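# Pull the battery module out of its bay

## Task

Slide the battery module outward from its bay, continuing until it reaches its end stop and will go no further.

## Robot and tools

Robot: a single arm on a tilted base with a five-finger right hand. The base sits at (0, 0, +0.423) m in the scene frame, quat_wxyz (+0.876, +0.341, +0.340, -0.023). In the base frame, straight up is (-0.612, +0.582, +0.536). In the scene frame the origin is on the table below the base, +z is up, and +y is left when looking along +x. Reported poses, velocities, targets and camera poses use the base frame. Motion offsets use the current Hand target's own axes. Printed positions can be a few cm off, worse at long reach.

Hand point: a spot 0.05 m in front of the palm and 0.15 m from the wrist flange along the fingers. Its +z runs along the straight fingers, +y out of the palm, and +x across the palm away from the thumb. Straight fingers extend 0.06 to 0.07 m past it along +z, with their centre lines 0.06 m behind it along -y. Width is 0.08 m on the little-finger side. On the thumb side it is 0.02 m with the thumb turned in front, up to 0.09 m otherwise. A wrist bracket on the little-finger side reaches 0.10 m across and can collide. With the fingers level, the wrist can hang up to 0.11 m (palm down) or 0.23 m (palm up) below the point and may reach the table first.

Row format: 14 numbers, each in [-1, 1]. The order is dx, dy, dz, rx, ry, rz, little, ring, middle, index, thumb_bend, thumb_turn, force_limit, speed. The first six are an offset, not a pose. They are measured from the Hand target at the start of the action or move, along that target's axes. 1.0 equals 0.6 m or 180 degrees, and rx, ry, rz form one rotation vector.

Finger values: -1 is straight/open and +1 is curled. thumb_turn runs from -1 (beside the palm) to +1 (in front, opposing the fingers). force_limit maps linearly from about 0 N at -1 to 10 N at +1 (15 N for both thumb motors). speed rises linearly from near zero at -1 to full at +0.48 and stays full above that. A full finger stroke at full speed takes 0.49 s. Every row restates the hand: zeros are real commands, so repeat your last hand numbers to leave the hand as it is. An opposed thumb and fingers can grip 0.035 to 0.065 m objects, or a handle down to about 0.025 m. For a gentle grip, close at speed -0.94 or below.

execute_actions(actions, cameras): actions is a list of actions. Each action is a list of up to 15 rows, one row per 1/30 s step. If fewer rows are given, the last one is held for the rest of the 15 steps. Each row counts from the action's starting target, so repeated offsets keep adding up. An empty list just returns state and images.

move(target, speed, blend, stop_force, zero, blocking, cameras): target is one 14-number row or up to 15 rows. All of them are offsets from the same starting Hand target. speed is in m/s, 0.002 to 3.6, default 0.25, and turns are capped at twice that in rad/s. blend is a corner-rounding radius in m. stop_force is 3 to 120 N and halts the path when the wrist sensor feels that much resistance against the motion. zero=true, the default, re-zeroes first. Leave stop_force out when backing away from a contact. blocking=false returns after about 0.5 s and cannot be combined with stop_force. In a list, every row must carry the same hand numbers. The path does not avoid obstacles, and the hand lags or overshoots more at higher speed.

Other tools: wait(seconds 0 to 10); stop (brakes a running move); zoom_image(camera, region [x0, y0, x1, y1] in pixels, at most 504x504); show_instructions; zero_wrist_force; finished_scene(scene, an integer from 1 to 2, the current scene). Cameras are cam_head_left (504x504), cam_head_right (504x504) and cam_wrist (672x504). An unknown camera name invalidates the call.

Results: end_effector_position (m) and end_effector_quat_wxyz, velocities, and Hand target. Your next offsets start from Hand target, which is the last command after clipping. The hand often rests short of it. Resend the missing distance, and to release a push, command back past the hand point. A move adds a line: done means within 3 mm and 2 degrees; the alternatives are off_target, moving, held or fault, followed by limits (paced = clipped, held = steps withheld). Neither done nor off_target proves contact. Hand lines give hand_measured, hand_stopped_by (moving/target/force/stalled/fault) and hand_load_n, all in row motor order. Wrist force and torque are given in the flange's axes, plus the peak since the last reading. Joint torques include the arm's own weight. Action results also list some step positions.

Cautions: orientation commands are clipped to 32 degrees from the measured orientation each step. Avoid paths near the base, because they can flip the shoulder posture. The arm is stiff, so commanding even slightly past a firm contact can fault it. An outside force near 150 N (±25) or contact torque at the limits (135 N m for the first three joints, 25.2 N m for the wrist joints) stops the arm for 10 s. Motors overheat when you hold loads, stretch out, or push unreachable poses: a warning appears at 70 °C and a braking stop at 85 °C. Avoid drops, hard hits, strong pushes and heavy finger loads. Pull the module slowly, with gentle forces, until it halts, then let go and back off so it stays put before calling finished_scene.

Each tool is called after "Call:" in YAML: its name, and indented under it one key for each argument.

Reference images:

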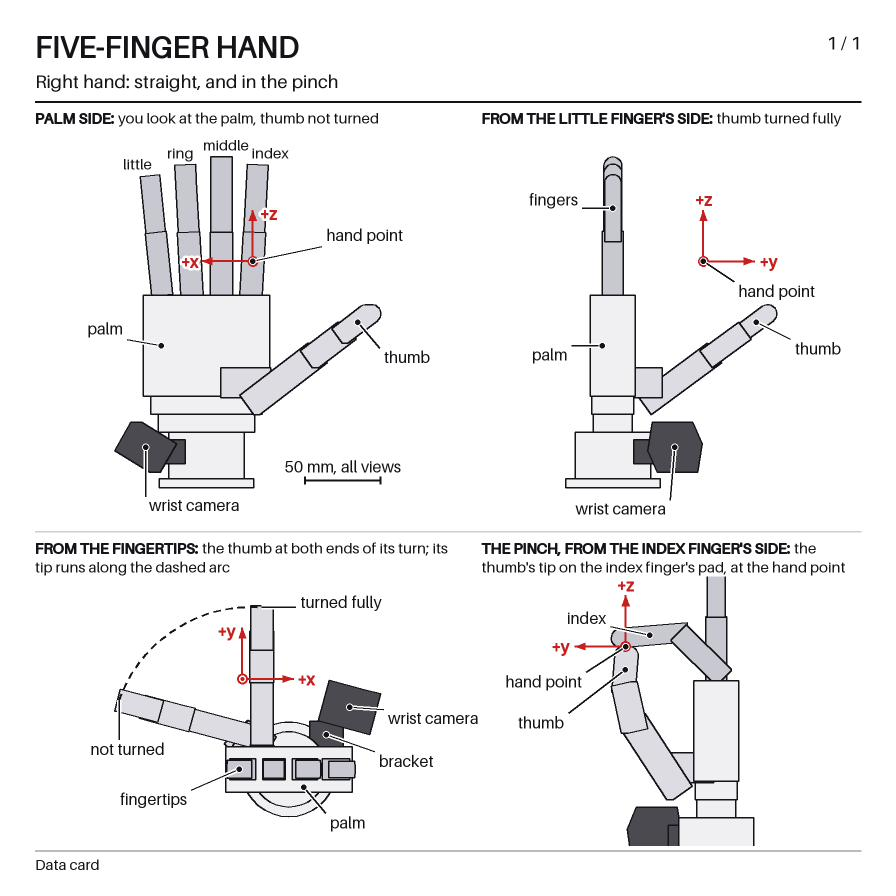

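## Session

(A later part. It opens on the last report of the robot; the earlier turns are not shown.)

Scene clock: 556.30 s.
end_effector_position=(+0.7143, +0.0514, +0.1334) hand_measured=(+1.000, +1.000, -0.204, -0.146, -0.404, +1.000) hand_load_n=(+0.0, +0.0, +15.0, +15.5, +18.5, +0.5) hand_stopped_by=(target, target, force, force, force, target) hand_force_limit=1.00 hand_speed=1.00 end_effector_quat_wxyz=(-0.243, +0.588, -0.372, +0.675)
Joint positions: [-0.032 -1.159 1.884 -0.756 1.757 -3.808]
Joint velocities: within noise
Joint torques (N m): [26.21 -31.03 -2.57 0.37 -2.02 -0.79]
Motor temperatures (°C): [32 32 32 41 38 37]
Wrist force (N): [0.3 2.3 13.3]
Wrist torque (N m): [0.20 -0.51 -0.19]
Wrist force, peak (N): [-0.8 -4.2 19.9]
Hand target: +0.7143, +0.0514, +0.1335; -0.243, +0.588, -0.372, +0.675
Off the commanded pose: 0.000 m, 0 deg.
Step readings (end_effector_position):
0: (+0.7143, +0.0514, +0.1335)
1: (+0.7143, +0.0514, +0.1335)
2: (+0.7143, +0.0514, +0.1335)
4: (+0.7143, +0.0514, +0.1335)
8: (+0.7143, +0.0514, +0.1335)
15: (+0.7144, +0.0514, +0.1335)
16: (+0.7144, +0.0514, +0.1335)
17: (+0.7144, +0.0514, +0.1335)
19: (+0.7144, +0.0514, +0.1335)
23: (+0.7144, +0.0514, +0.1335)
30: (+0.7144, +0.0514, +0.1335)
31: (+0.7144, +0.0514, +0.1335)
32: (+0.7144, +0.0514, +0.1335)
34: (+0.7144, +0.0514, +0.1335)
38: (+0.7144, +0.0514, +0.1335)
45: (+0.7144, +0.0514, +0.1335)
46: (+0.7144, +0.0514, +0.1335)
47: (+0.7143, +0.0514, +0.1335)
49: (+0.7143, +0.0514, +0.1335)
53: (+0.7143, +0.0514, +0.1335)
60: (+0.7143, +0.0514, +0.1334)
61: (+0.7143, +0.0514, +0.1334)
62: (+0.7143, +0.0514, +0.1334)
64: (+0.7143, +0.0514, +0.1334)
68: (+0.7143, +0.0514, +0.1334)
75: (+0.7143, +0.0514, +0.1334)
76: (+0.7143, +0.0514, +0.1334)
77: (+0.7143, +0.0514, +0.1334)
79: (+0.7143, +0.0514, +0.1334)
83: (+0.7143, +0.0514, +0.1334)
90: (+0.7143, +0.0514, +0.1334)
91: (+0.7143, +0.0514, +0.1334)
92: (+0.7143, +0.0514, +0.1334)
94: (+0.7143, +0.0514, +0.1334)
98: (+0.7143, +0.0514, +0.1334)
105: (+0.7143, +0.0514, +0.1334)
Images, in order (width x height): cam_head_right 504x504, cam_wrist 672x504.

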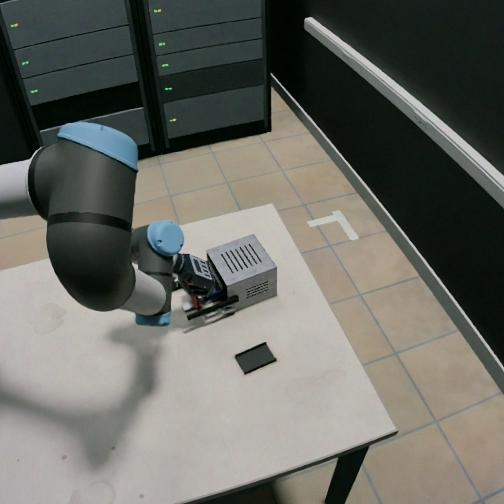

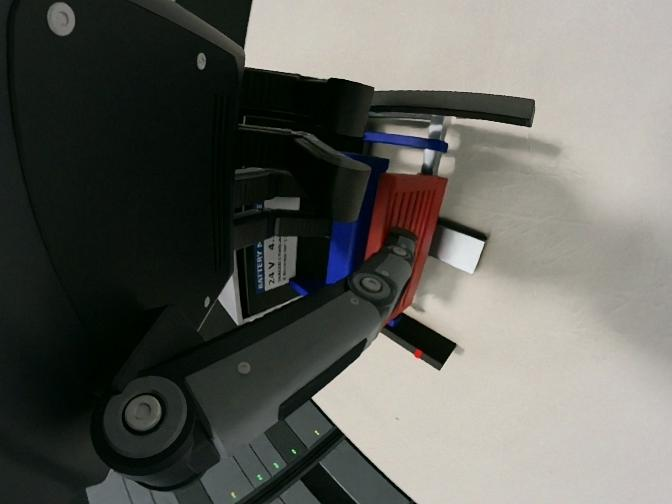

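Call:
execute_actions:
  actions:
    - [[0,0,0,0,0,0,1,1,-0.38,-0.36,-0.6,1,1,0]]
    - [[0,0,0,0,0,0,1,1,-0.38,-0.36,-0.6,1,1,0]]
    - [[0,-0.0055,-0.0055,0,0,0,1,1,-0.38,-0.36,-0.6,1,1,0]]
    - [[0,0,0,0,0,0,1,1,-0.38,-0.36,-0.32,1,1,-0.6]]
    - [[0,0,0,0,0,0,1,1,-0.38,-0.36,-0.32,1,1,-0.6]]
  cameras: ["cam_wrist"]

Call:
move:
  target: [0,-0.006,0.006,0,0,0,1,1,-0.38,-0.36,-0.32,1,1,-0.6]
  speed: 0.02
  cameras: ["cam_wrist"]

Call:
move:
  target: [0,-0.006,0.006,0,0,0,1,1,-0.38,-0.36,-0.32,1,1,-0.6]
  speed: 0.02
  cameras: ["cam_wrist"]

Scene clock: 564.07 s.
end_effector_position=(+0.7115, +0.0541, +0.1360) hand_measured=(+1.000, +1.000, -0.380, -0.360, -0.388, +1.000) hand_load_n=(+0.0, +0.0, +0.0, +0.0, +18.0, +0.0) hand_stopped_by=(target, target, target, target, force, target) hand_force_limit=1.00 hand_speed=-0.60 end_effector_quat_wxyz=(-0.243, +0.588, -0.372, +0.675)
Joint positions: [-0.026 -1.167 1.888 -0.753 1.763 -3.808]
Joint velocities: within noise
Joint torques (N m): [40.74 -40.01 -15.2 -5.24 -4.25 0.19]
Motor temperatures (°C): [32 32 32 41 38 37]
Wrist force (N): [1.2 11.9 -6.6]
Wrist torque (N m): [-0.18 -0.17 -0.06]
Wrist force, peak (N): [0.1 2.9 14.0]
Hand target: +0.7115, +0.0541, +0.1360; -0.243, +0.588, -0.372, +0.675
Off the commanded pose: 0.000 m, 0 deg.
Step readings (end_effector_position):
0: (+0.7143, +0.0514, +0.1335)
1: (+0.7143, +0.0514, +0.1335)
2: (+0.7143, +0.0514, +0.1335)
4: (+0.7143, +0.0514, +0.1334)
8: (+0.7143, +0.0514, +0.1334)
15: (+0.7143, +0.0514, +0.1334)
16: (+0.7143, +0.0514, +0.1334)
17: (+0.7143, +0.0514, +0.1334)
19: (+0.7143, +0.0514, +0.1334)
23: (+0.7143, +0.0514, +0.1335)
30: (+0.7143, +0.0514, +0.1335)
31: (+0.7143, +0.0514, +0.1335)
32: (+0.7143, +0.0515, +0.1336)
34: (+0.7133, +0.0525, +0.1346)
38: (+0.7121, +0.0535, +0.1354)
45: (+0.7116, +0.0540, +0.1359)
46: (+0.7116, +0.0540, +0.1359)
47: (+0.7115, +0.0540, +0.1359)
49: (+0.7115, +0.0541, +0.1359)
53: (+0.7115, +0.0541, +0.1359)
60: (+0.7114, +0.0540, +0.1358)
61: (+0.7114, +0.0540, +0.1358)
62: (+0.7114, +0.0540, +0.1358)
64: (+0.7114, +0.0540, +0.1358)
68: (+0.7114, +0.0541, +0.1359)
75: (+0.7115, +0.0541, +0.1359)
Images, in order (width x height): cam_wrist 672x504.

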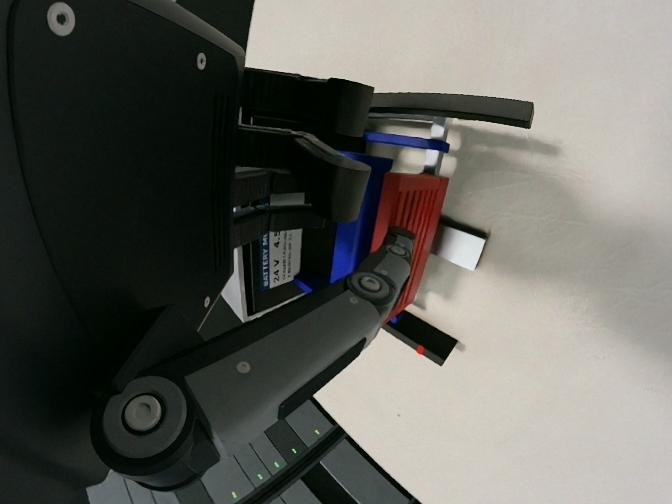

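Scene clock: 564.90 s.
end_effector_position=(+0.7153, +0.0555, +0.1388) hand_measured=(+1.000, +1.000, -0.380, -0.360, -0.390, +1.000) hand_load_n=(+0.0, +0.5, +0.0, +0.0, +19.0, +3.0) hand_stopped_by=(target, target, target, target, force, target) hand_force_limit=1.00 hand_speed=-0.60 end_effector_quat_wxyz=(-0.243, +0.588, -0.372, +0.675)
Joint positions: [-0.023 -1.164 1.873 -0.741 1.766 -3.808]
Joint velocities: within noise
Joint torques (N m): [37.48 -27.22 -20.41 -2.91 -0.93 -1.53]
Motor temperatures (°C): [32 32 32 41 38 37]
Wrist force (N): [-1.2 6.7 -19.2]
Wrist torque (N m): [-0.42 -0.04 -0.06]
Wrist force, peak (N): [-1.2 6.7 -19.2]
Hand target: +0.7154, +0.0555, +0.1389; -0.243, +0.588, -0.372, +0.675
Off the commanded pose: 0.000 m, 0 deg.
move: done
Images, in order (width x height): cam_wrist 672x504.

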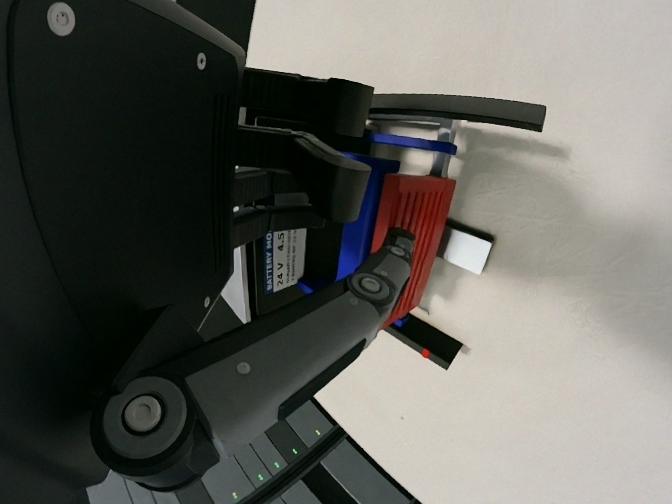

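Scene clock: 565.77 s.
end_effector_position=(+0.7187, +0.0568, +0.1410) hand_measured=(+1.000, +1.000, -0.380, -0.360, -0.390, +1.000) hand_load_n=(+0.0, +0.0, +0.0, -14.0, +17.0, +2.0) hand_stopped_by=(target, target, target, target, force, target) hand_force_limit=1.00 hand_speed=-0.60 end_effector_quat_wxyz=(-0.243, +0.589, -0.373, +0.674) end_effector_velocity=(+0.001, +0.000, +0.001) end_effector_angular_velocity=(+0.000, +0.000, -0.001)
Joint positions: [-0.02 -1.16 1.858 -0.726 1.769 -3.809]
Joint velocities: [0 0 -0.005 0.004 0.001 0]
Joint torques (N m): [38.24 -29.88 -35.58 -9.64 -3.86 -0.84]
Motor temperatures (°C): [32 32 32 41 38 37]
Wrist force (N): [6.2 17.2 -56.0]
Wrist torque (N m): [0.55 0.10 0.15]
Wrist force, peak (N): [6.1 16.1 -57.1]
Hand target: +0.7193, +0.0569, +0.1419; -0.243, +0.588, -0.372, +0.675
Off the commanded pose: 0.001 m, 0 deg.
move: done
Images, in order (width x height): cam_wrist 672x504.

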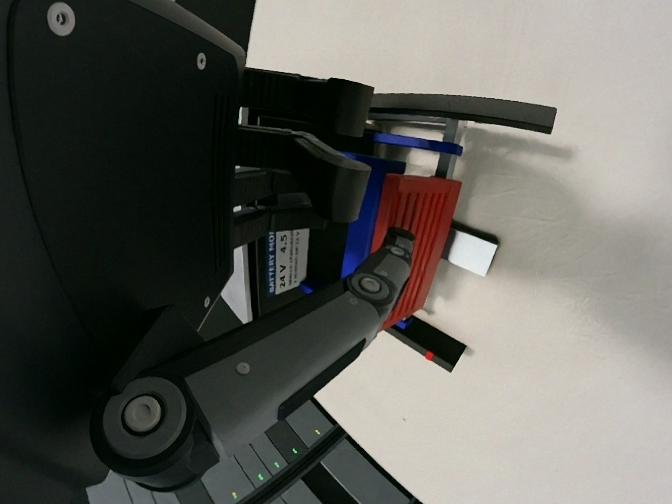

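Call:
execute_actions:
  actions:
    - [[0,0,0,0,0,0,1,1,0.1,0.1,-0.32,1,0.6,-0.5]]
    - [[0,0,0,0,0,0,1,1,0.1,0.1,-0.32,1,0.6,-0.5]]
    - [[0,0,0,0,0,0,1,1,0.1,0.1,-0.32,1,0.6,-0.5]]
  cameras: ["cam_wrist","cam_head_right"]

Call:
zoom_image:
  camera: "cam_head_right"
  region: [165, 240, 265, 340]

Call:
zoom_image:
  camera: "cam_wrist"
  region: [230, 80, 530, 390]

Scene clock: 572.73 s.
end_effector_position=(+0.7193, +0.0569, +0.1419) hand_measured=(+1.000, +1.000, -0.076, +0.000, -0.390, +1.000) hand_load_n=(+0.0, +0.0, +15.0, +17.5, +20.0, +6.5) hand_stopped_by=(target, target, force, force, force, target) hand_force_limit=0.60 hand_speed=-0.50 end_effector_quat_wxyz=(-0.243, +0.588, -0.372, +0.675)
Joint positions: [-0.02 -1.16 1.858 -0.729 1.769 -3.808]
Joint velocities: within noise
Joint torques (N m): [13.15 -30.53 2.94 0.73 1.82 -1.29]
Motor temperatures (°C): [32 32 32 41 38 37]
Wrist force (N): [-5.4 -4.5 -5.7]
Wrist torque (N m): [-0.32 -0.34 -0.10]
Wrist force, peak (N): [7.5 17.5 -60.1]
Hand target: +0.7193, +0.0569, +0.1419; -0.243, +0.588, -0.372, +0.675
Off the commanded pose: 0.000 m, 0 deg.
Step readings (end_effector_position):
0: (+0.7187, +0.0569, +0.1410)
1: (+0.7187, +0.0569, +0.1410)
2: (+0.7187, +0.0569, +0.1410)
4: (+0.7190, +0.0569, +0.1414)
8: (+0.7194, +0.0570, +0.1420)
15: (+0.7194, +0.0570, +0.1421)
16: (+0.7194, +0.0570, +0.1420)
17: (+0.7194, +0.0569, +0.1420)
19: (+0.7194, +0.0569, +0.1420)
23: (+0.7193, +0.0569, +0.1419)
30: (+0.7193, +0.0569, +0.1419)
31: (+0.7193, +0.0569, +0.1419)
32: (+0.7193, +0.0569, +0.1419)
34: (+0.7193, +0.0569, +0.1419)
38: (+0.7193, +0.0569, +0.1419)
45: (+0.7193, +0.0569, +0.1419)
Images, in order (width x height): cam_head_right 504x504, cam_wrist 672x504.

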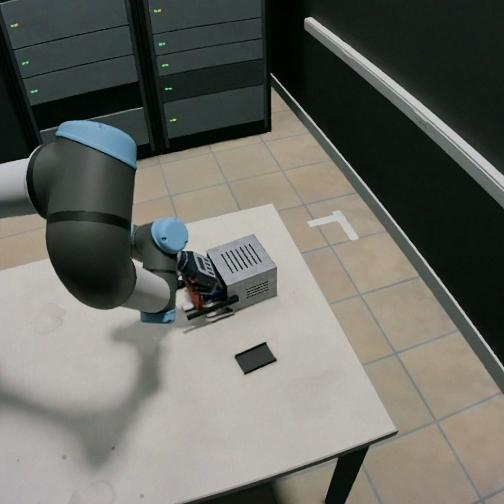

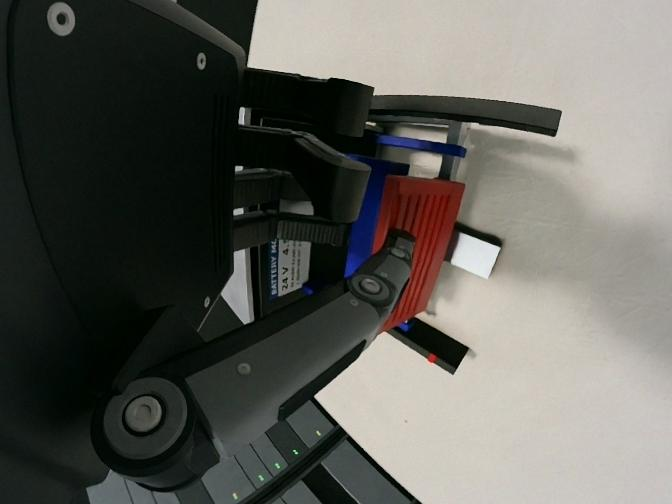

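Scaled by 5.040 from the camera's 504x504 image, which has a finer 720x720 frame.

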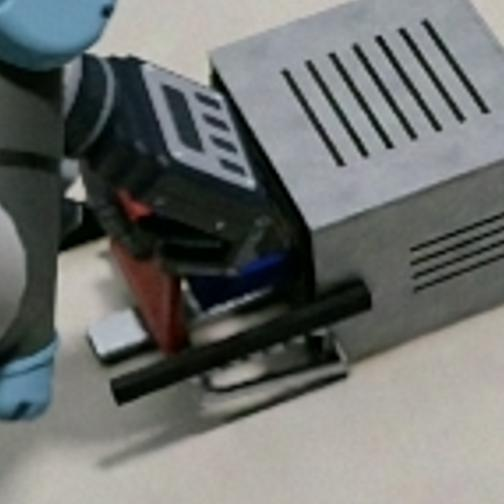

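Scaled by 1.626 from the camera's 672x504 image, which has a finer 960x720 frame.

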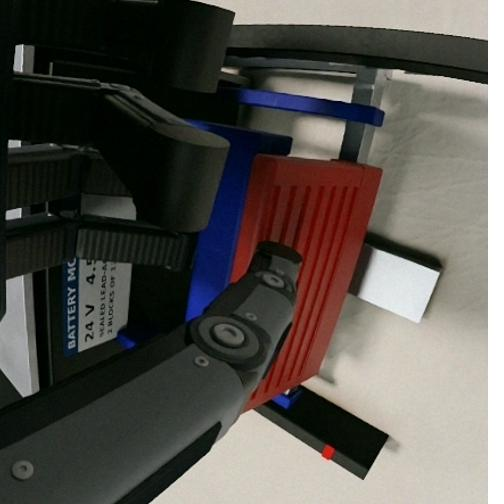

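Call:
move:
  target: [0,0.094,-0.094,0,0,0,1,1,0.1,0.1,-0.32,1,0.6,-0.5]
  speed: 0.04
  stop_force: 30

Call:
zoom_image:
  camera: "cam_head_right"
  region: [145, 230, 265, 350]

Scene clock: 578.13 s.
end_effector_position=(+0.6606, +0.0348, +0.0997) hand_measured=(+1.000, +1.000, -0.078, -0.002, -0.390, +1.000) hand_load_n=(+0.0, +0.0, +27.0, +27.0, +19.5, -16.5) hand_stopped_by=(target, target, force, force, force, target) hand_force_limit=0.60 hand_speed=-0.50 end_effector_quat_wxyz=(-0.246, +0.583, -0.370, +0.680)
Joint positions: [-0.076 -1.197 2.085 -0.935 1.713 -3.807]
Joint velocities: within noise
Joint torques (N m): [23.96 -13.27 29.43 11.05 -5.6 1.18]
Motor temperatures (°C): [32 32 32 41 38 37]
Wrist force (N): [34.3 -21.1 10.8]
Wrist torque (N m): [0.15 0.01 -0.94]
Wrist force, peak (N): [35.3 -19.8 12.2]
Hand target: +0.6581, +0.0350, +0.0956; -0.243, +0.588, -0.372, +0.675
Off the commanded pose: 0.005 m, 1 deg.
move: off_target

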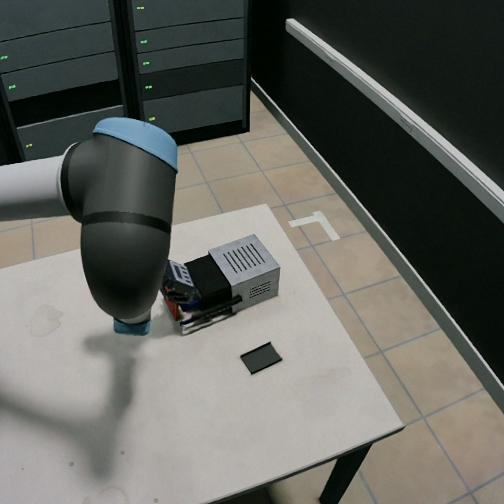

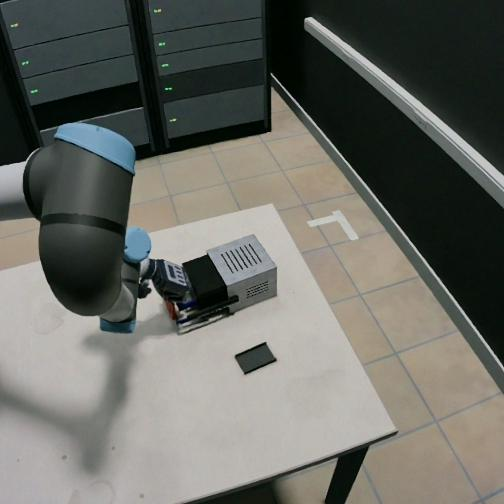

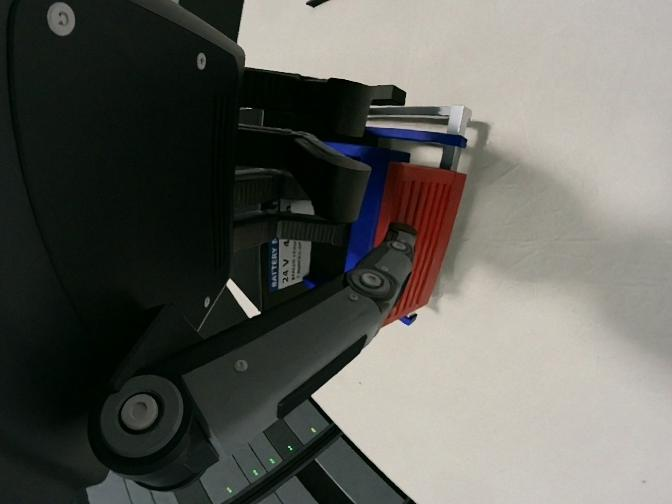

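Scaled by 4.200 from the camera's 504x504 image, which has a finer 720x720 frame.

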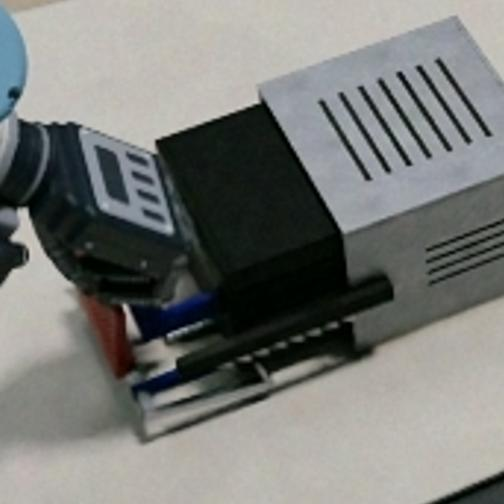

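Call:
move:
  target: [0.008,0,0,0,0,0,1,1,0.1,0.1,-0.32,1,0.6,-0.5]
  speed: 0.03
  cameras: []

Call:
move:
  target: [0,0.014,-0.014,0,0,0,1,1,0.1,0.1,-0.32,1,0.6,-0.5]
  speed: 0.02
  stop_force: 22
  cameras: ["cam_wrist","cam_head_right"]

Call:
zoom_image:
  camera: "cam_head_right"
  region: [145, 230, 265, 350]

Scene clock: 582.57 s.
end_effector_position=(+0.6572, +0.0316, +0.0983) hand_measured=(+1.000, +1.000, -0.078, -0.002, -0.390, +1.000) hand_load_n=(+0.0, +0.0, +20.0, +22.5, +19.5, -11.0) hand_stopped_by=(target, target, force, force, force, target) hand_force_limit=0.60 hand_speed=-0.50 end_effector_quat_wxyz=(-0.243, +0.588, -0.372, +0.675)
Joint positions: [-0.085 -1.206 2.088 -0.913 1.704 -3.806]
Joint velocities: within noise
Joint torques (N m): [3.81 -21.75 21.63 8.93 1.22 1.1]
Motor temperatures (°C): [32 32 32 41 38 37]
Wrist force (N): [7.0 -31.1 -4.8]
Wrist torque (N m): [0.21 -0.36 -0.76]
Wrist force, peak (N): [34.7 -21.1 11.2]
Hand target: +0.6572, +0.0313, +0.0986; -0.243, +0.588, -0.372, +0.675
Off the commanded pose: 0.000 m, 0 deg.
move: done
No camera images: "cameras" was empty.

Scene clock: 584.30 s.
end_effector_position=(+0.6481, +0.0281, +0.0917) hand_measured=(+1.000, +1.000, -0.078, -0.002, -0.390, +1.000) hand_load_n=(+0.0, +0.0, +20.5, +22.5, +18.5, -15.0) hand_stopped_by=(target, target, force, force, force, target) hand_force_limit=0.60 hand_speed=-0.50 end_effector_quat_wxyz=(-0.243, +0.588, -0.372, +0.675)
Joint positions: [-0.096 -1.209 2.121 -0.942 1.693 -3.806]
Joint velocities: within noise
Joint torques (N m): [11.2 -9.84 25.85 9.31 -2.18 2.14]
Motor temperatures (°C): [32 32 32 41 38 37]
Wrist force (N): [25.6 -33.8 -4.6]
Wrist torque (N m): [0.20 0.08 -0.99]
Wrist force, peak (N): [27.6 -36.9 -6.4]
Hand target: +0.6481, +0.0281, +0.0917; -0.243, +0.588, -0.372, +0.675
Off the commanded pose: 0.000 m, 0 deg.
move: done
Images, in order (width x height): cam_head_right 504x504, cam_wrist 672x504.

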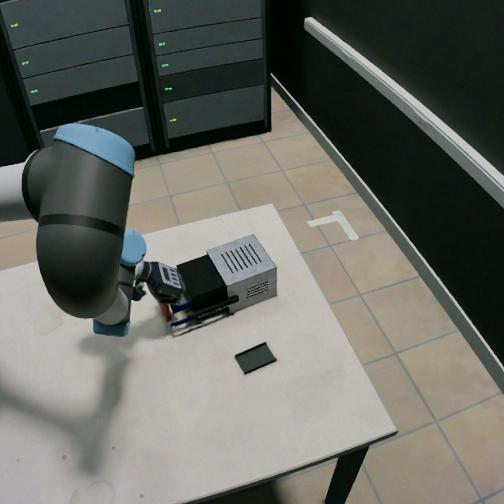

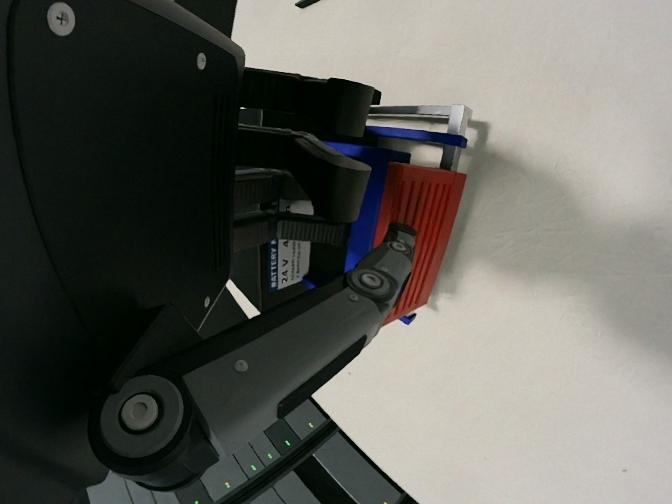

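Scaled by 4.200 from the camera's 504x504 image, which has a finer 720x720 frame.

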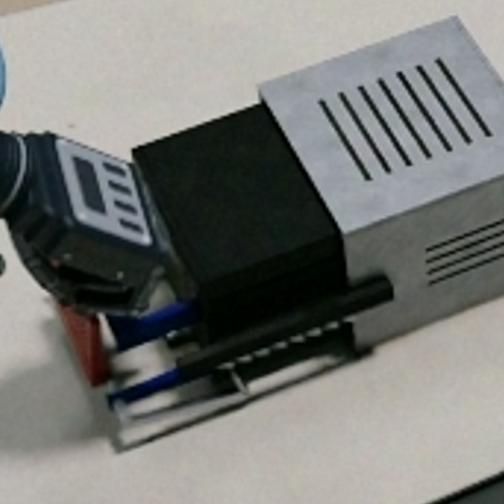

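Call:
move:
  target: [0.010,0.0295,-0.0415,0,0,0,1,1,0.1,0.1,-0.32,1,0.6,-0.5]
  speed: 0.025
  stop_force: 25
  cameras: []

Call:
move:
  target: [0.0067,0.033,-0.038,0,0,0,1,1,0.1,0.1,-0.32,1,0.6,-0.5]
  speed: 0.025
  stop_force: 25
  cameras: ["cam_wrist","cam_head_right"]

Call:
zoom_image:
  camera: "cam_head_right"
  region: [125, 230, 265, 370]

Scene clock: 592.37 s.
end_effector_position=(+0.6350, +0.0237, +0.0863) hand_measured=(+1.000, +1.000, -0.182, -0.110, -0.388, +1.000) hand_load_n=(+0.0, +0.0, +22.5, +27.5, +10.5, -2.0) hand_stopped_by=(target, target, force, force, force, target) hand_force_limit=0.60 hand_speed=-0.50 end_effector_quat_wxyz=(-0.244, +0.588, -0.372, +0.675)
Joint positions: [-0.111 -1.222 2.164 -0.973 1.677 -3.806]
Joint velocities: within noise
Joint torques (N m): [15.6 -5.47 7.84 8.79 8.57 -2.32]
Motor temperatures (°C): [32 32 32 41 38 37]
Wrist force (N): [-9.4 -39.9 -0.3]
Wrist torque (N m): [0.31 -0.93 -0.43]
Wrist force, peak (N): [-12.5 -43.3 11.2]
Hand target: +0.6349, +0.0236, +0.0863; -0.244, +0.588, -0.372, +0.675 (not the last commanded pose)
Off the commanded pose: 0.016 m, 0 deg.
move: contact
No camera images: "cameras" was empty.

Scene clock: 594.70 s.
end_effector_position=(+0.6103, +0.0154, +0.0725) hand_measured=(+1.000, +1.000, -0.532, -0.464, -0.384, +1.000) hand_load_n=(+0.0, +0.0, +30.5, +36.5, +0.5, +0.0) hand_stopped_by=(target, target, force, force, force, target) hand_force_limit=0.60 hand_speed=-0.50 end_effector_quat_wxyz=(-0.246, +0.590, -0.370, +0.674)
Joint positions: [-0.148 -1.235 2.249 -1.044 1.633 -3.804]
Joint velocities: within noise
Joint torques (N m): [-12.46 -18.57 29.4 8.4 8.6 -0.4]
Motor temperatures (°C): [32 32 32 41 38 37]
Wrist force (N): [-12.6 -45.3 11.5]
Wrist torque (N m): [1.44 -1.21 -0.93]
Wrist force, peak (N): [-12.7 -39.0 29.5]
Hand target: +0.6098, +0.0135, +0.0725; -0.244, +0.588, -0.372, +0.675
Off the commanded pose: 0.002 m, 0 deg.
move: done
Images, in order (width x height): cam_head_right 504x504, cam_wrist 672x504.

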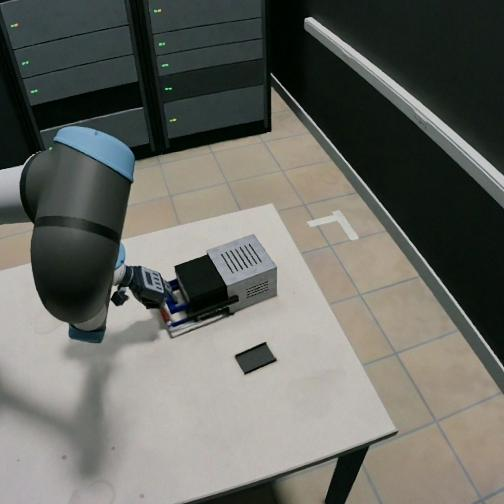

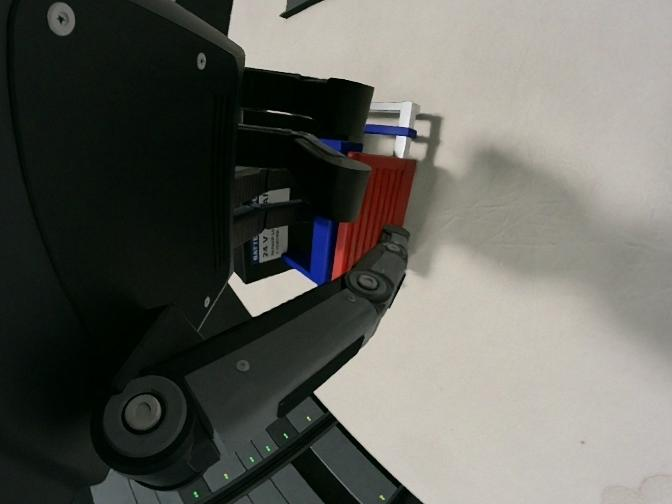

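Scaled by 3.600 from the camera's 504x504 image, which has a finer 720x720 frame.

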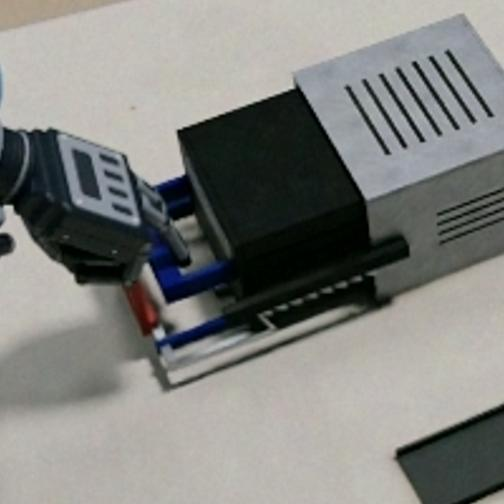

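Call:
move:
  target: [0,-0.024,0.024,0,0,0,1,1,-0.55,-0.5,-1,1,0.6,-0.3]
  speed: 0.04
  cameras: []

Call:
move:
  target:
    - [0,-0.09,-0.09,0,0,0,1,1,-0.55,-0.5,-1,1,0.6,0.3]
    - [0,0.09,-0.27,0,0,0,1,1,-0.55,-0.5,-1,1,0.6,0.3]
  speed: 0.1

Call:
zoom_image:
  camera: "cam_head_right"
  region: [145, 230, 285, 370]

Call:
zoom_image:
  camera: "cam_head_left"
  region: [145, 230, 285, 370]

Call:
zoom_image:
  camera: "cam_wrist"
  region: [230, 60, 560, 390]

Scene clock: 600.60 s.
end_effector_position=(+0.6253, +0.0190, +0.0843) hand_measured=(+1.000, +1.000, -0.552, -0.500, -1.000, +1.000) hand_load_n=(+0.0, +0.0, +0.0, +0.0, +0.0, +0.0) hand_stopped_by=(target, target, force, force, target, target) hand_force_limit=0.60 hand_speed=-0.30 end_effector_quat_wxyz=(-0.244, +0.588, -0.372, +0.675)
Joint positions: [-0.126 -1.236 2.195 -0.99 1.662 -3.805]
Joint velocities: within noise
Joint torques (N m): [34.64 -17.74 -2.39 2.56 0.12 -1.5]
Motor temperatures (°C): [32 32 32 41 38 37]
Wrist force (N): [0.8 -1.7 3.3]
Wrist torque (N m): [-0.40 -0.29 -0.17]
Wrist force, peak (N): [-12.6 -46.3 11.3]
Hand target: +0.6254, +0.0191, +0.0843; -0.244, +0.588, -0.372, +0.675
Off the commanded pose: 0.000 m, 0 deg.
move: done
No camera images: "cameras" was empty.

Scene clock: 603.73 s.
end_effector_position=(+0.4615, +0.0215, +0.0368) hand_measured=(+1.000, +1.000, -0.552, -0.500, -1.000, +1.000) hand_load_n=(+0.0, +0.0, +0.0, +0.0, +0.0, +0.0) hand_stopped_by=(target, target, force, force, target, target) hand_force_limit=0.60 hand_speed=0.30 end_effector_quat_wxyz=(-0.243, +0.588, -0.372, +0.675)
Joint positions: [-0.218 -1.339 2.67 -1.361 1.571 -3.802]
Joint velocities: within noise
Joint torques (N m): [6.01 -11.39 19.19 -1.21 -2.45 0.98]
Motor temperatures (°C): [32 32 32 41 38 37]
Wrist force (N): [1.0 -1.6 3.4]
Wrist torque (N m): [-0.42 -0.33 -0.15]
Wrist force, peak (N): [0.9 -2.3 3.3]
Hand target: +0.4614, +0.0215, +0.0367; -0.244, +0.588, -0.372, +0.675
Off the commanded pose: 0.000 m, 0 deg.
move: done

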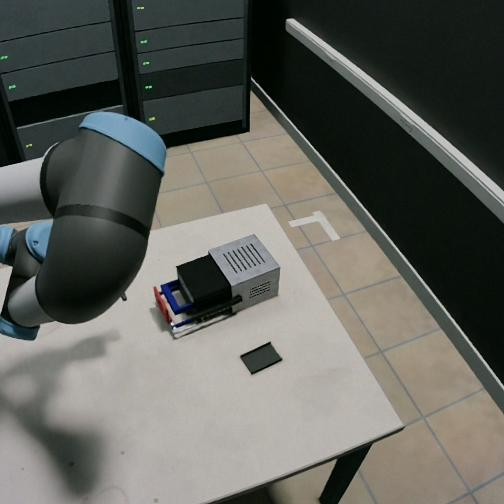

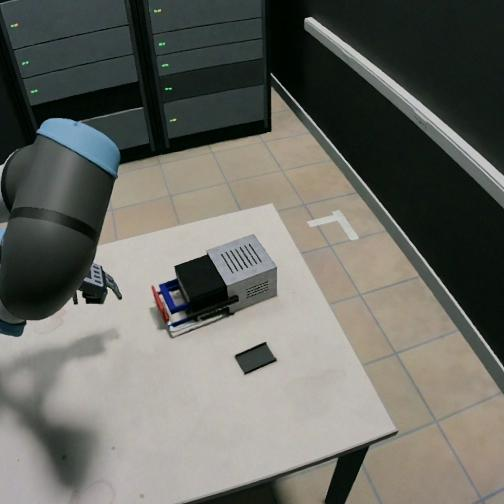

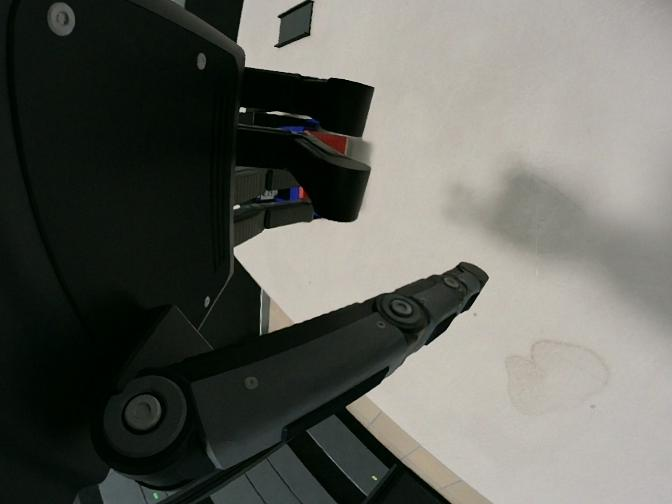

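Scaled by 3.600 from the camera's 504x504 image, which has a finer 720x720 frame.

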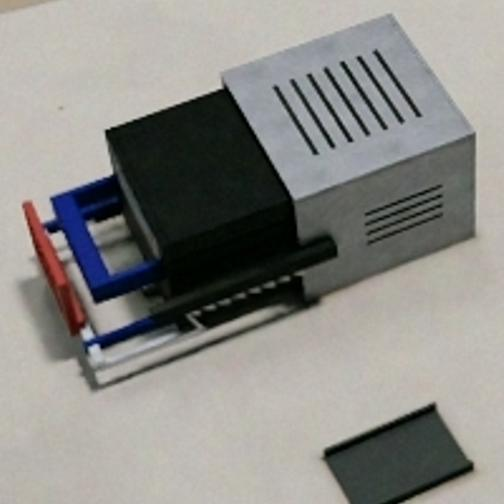

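Scaled by 3.600 from the camera's 504x504 image, which has a finer 720x720 frame.

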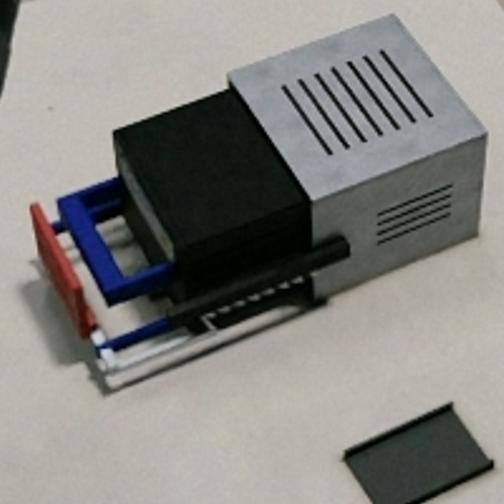

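Scaled by 1.527 from the camera's 672x504 image, which has a finer 960x720 frame.

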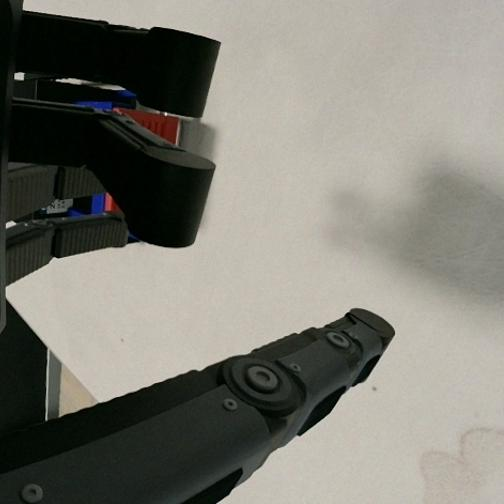

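Call:
zoom_image:
  camera: "cam_head_right"
  region: [160, 285, 240, 340]

Call:
zoom_image:
  camera: "cam_head_left"
  region: [160, 285, 250, 345]

Call:
move:
  target: [0,-0.05,-0.05,0.195,-0.035,-0.472,1,1,-0.55,-0.5,-1,1,0.6,0.3]
  speed: 0.4
  cameras: ["cam_wrist"]

Scaled by 6.300 from the camera's 504x504 image, which has a finer 720x720 frame.

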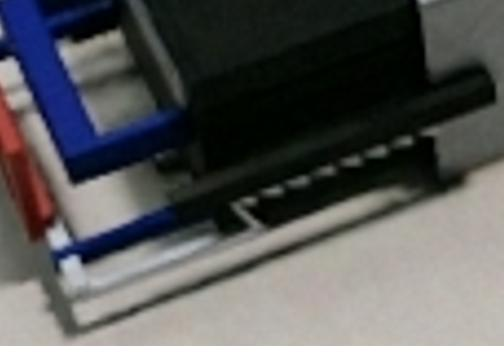

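Scaled by 5.600 from the camera's 504x504 image, which has a finer 720x720 frame.

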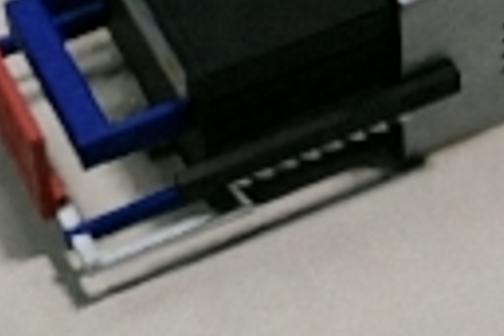

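Scene clock: 608.73 s.
end_effector_position=(+0.4444, +0.0378, +0.0516) hand_measured=(+1.000, +1.000, -0.552, -0.500, -1.000, +1.000) hand_load_n=(+0.0, +0.0, +0.0, +0.0, +0.0, +0.0) hand_stopped_by=(target, target, force, force, target, target) hand_force_limit=0.60 hand_speed=0.30 end_effector_quat_wxyz=(-0.022, +0.664, +0.065, +0.745)
Joint positions: [-0.386 -1.072 2.818 -1.871 1.062 -4.719]
Joint velocities: within noise
Joint torques (N m): [28.96 -27.95 9.45 2.73 -0.01 1.18]
Motor temperatures (°C): [32 32 32 41 38 37]
Wrist force (N): [1.6 -1.4 3.0]
Wrist torque (N m): [-0.35 -0.43 -0.10]
Wrist force, peak (N): [1.5 -2.4 3.3]
Hand target: +0.4444, +0.0378, +0.0516; -0.022, +0.664, +0.064, +0.745 (not the last commanded pose)
Off the commanded pose: 0.015 m, 34 deg.
move: held (a check stopped the path); limits=held
pose unreachable: on one or more control steps of this call, first in action 0 (counted from 0), an arm could not follow its commanded pose, so it was not sent that pose on those steps. It may still have moved: this result reports where it is.
cause: moving toward the commanded pose would bring two parts of the arm too close to each other (joints 3 (elbow) and 4 (wrist 1) lie between them).
Images, in order (width x height): cam_wrist 672x504.

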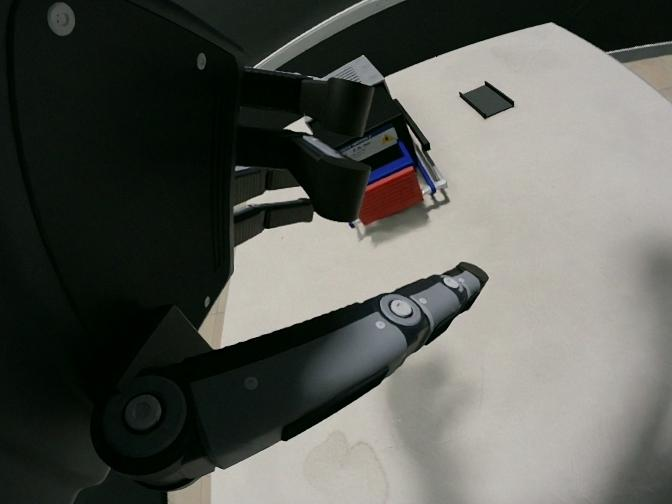

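Call:
move:
  target: [0,0,0,-0.123,0.022,0.297,1,1,-0.4,-0.4,-1,1,0.6,0.3]
  speed: 0.4
  cameras: ["cam_wrist"]

Scene clock: 621.10 s.
end_effector_position=(+0.4444, +0.0378, +0.0516) hand_measured=(+1.000, +1.000, -0.400, -0.400, -1.000, +1.000) hand_load_n=(+0.0, +0.0, +0.0, +0.0, +0.0, +0.0) hand_stopped_by=(target, target, target, target, target, target) hand_force_limit=0.60 hand_speed=0.30 end_effector_quat_wxyz=(-0.231, +0.589, -0.379, +0.676)
Joint positions: [-0.114 -1.431 2.668 -1.257 1.699 -3.814]
Joint velocities: within noise
Joint torques (N m): [27.88 -28.17 1.78 2.53 0.38 1.06]
Motor temperatures (°C): [32 32 32 41 38 37]
Wrist force (N): [0.9 -1.5 3.2]
Wrist torque (N m): [-0.39 -0.31 -0.15]
Wrist force, peak (N): [1.6 -1.9 3.4]
Hand target: +0.4444, +0.0378, +0.0516; -0.231, +0.589, -0.379, +0.675
Off the commanded pose: 0.000 m, 0 deg.
move: done
Images, in order (width x height): cam_wrist 672x504.

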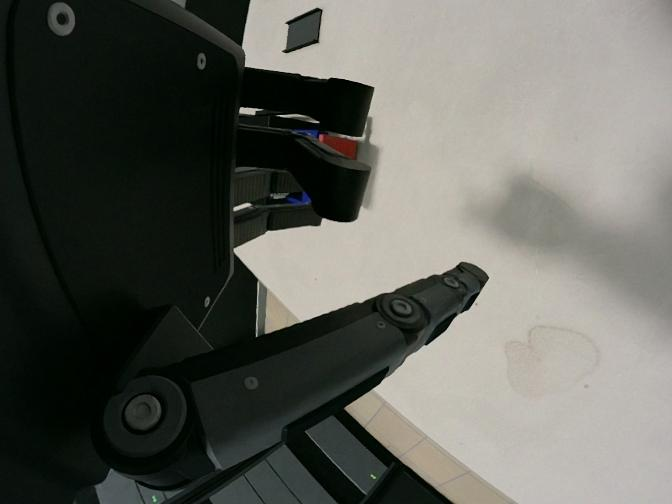

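Call:
move:
  target:
    - [-0.0117,-0.189,0.189,0,0,0,1,1,-0.4,-0.4,-1,1,0.6,0.3]
    - [-0.0117,-0.123,0.255,0,0,0,1,1,-0.4,-0.4,-1,1,0.6,0.3]
  speed: 0.1
  cameras: ["cam_wrist"]

Call:
move:
  target: [0,0.06,0.06,0,0,0,1,1,-0.4,-0.4,-1,1,0.6,0.3]
  speed: 0.03
  stop_force: 5
  cameras: ["cam_wrist"]

Scene clock: 628.87 s.
end_effector_position=(+0.6041, +0.0512, +0.1081) hand_measured=(+1.000, +1.000, -0.400, -0.400, -1.000, +1.000) hand_load_n=(+0.0, +0.0, +0.0, +0.0, +0.0, +0.0) hand_stopped_by=(target, target, target, target, target, target) hand_force_limit=0.60 hand_speed=0.30 end_effector_quat_wxyz=(-0.231, +0.589, -0.379, +0.675)
Joint positions: [-0.025 -1.309 2.195 -0.905 1.789 -3.816]
Joint velocities: within noise
Joint torques (N m): [11.59 -16.97 -5.04 -1.42 -1.93 1.08]
Motor temperatures (°C): [32 32 32 41 38 37]
Wrist force (N): [1.0 -1.5 3.2]
Wrist torque (N m): [-0.37 -0.32 -0.15]
Wrist force, peak (N): [1.1 -2.4 3.2]
Hand target: +0.6042, +0.0511, +0.1080; -0.231, +0.589, -0.379, +0.675
Off the commanded pose: 0.000 m, 0 deg.
move: done
Images, in order (width x height): cam_wrist 672x504.

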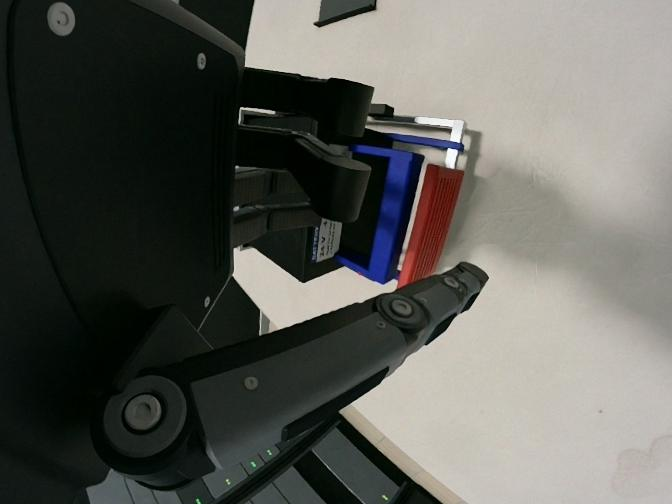

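Scene clock: 631.70 s.
end_effector_position=(+0.6343, +0.0207, +0.0805) hand_measured=(+1.000, +1.000, -0.400, -0.400, -1.000, +1.000) hand_load_n=(+0.0, +0.0, +0.0, +0.0, +0.0, +0.0) hand_stopped_by=(target, target, target, target, target, target) hand_force_limit=0.60 hand_speed=0.30 end_effector_quat_wxyz=(-0.231, +0.589, -0.379, +0.675)
Joint positions: [-0.102 -1.208 2.155 -0.966 1.711 -3.814]
Joint velocities: within noise
Joint torques (N m): [11.22 -18.94 -2.02 -1.07 -2.07 1.03]
Motor temperatures (°C): [32 32 32 41 38 37]
Wrist force (N): [1.0 -1.9 3.0]
Wrist torque (N m): [-0.42 -0.31 -0.16]
Wrist force, peak (N): [1.3 -1.6 3.5]
Hand target: +0.6343, +0.0207, +0.0805; -0.231, +0.589, -0.379, +0.675
Off the commanded pose: 0.000 m, 0 deg.
move: done
Images, in order (width x height): cam_wrist 672x504.

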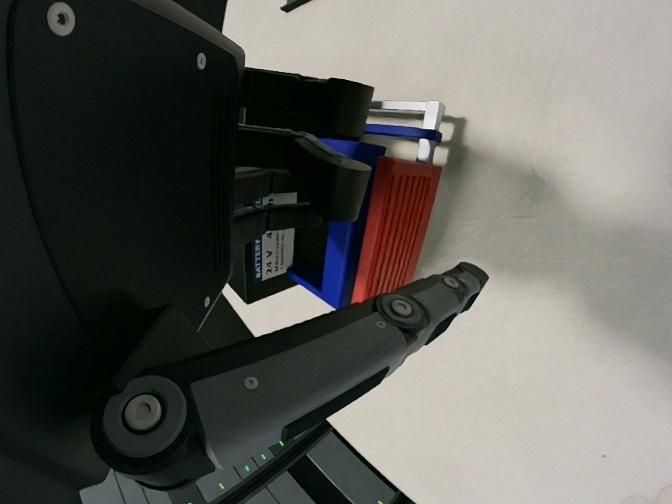

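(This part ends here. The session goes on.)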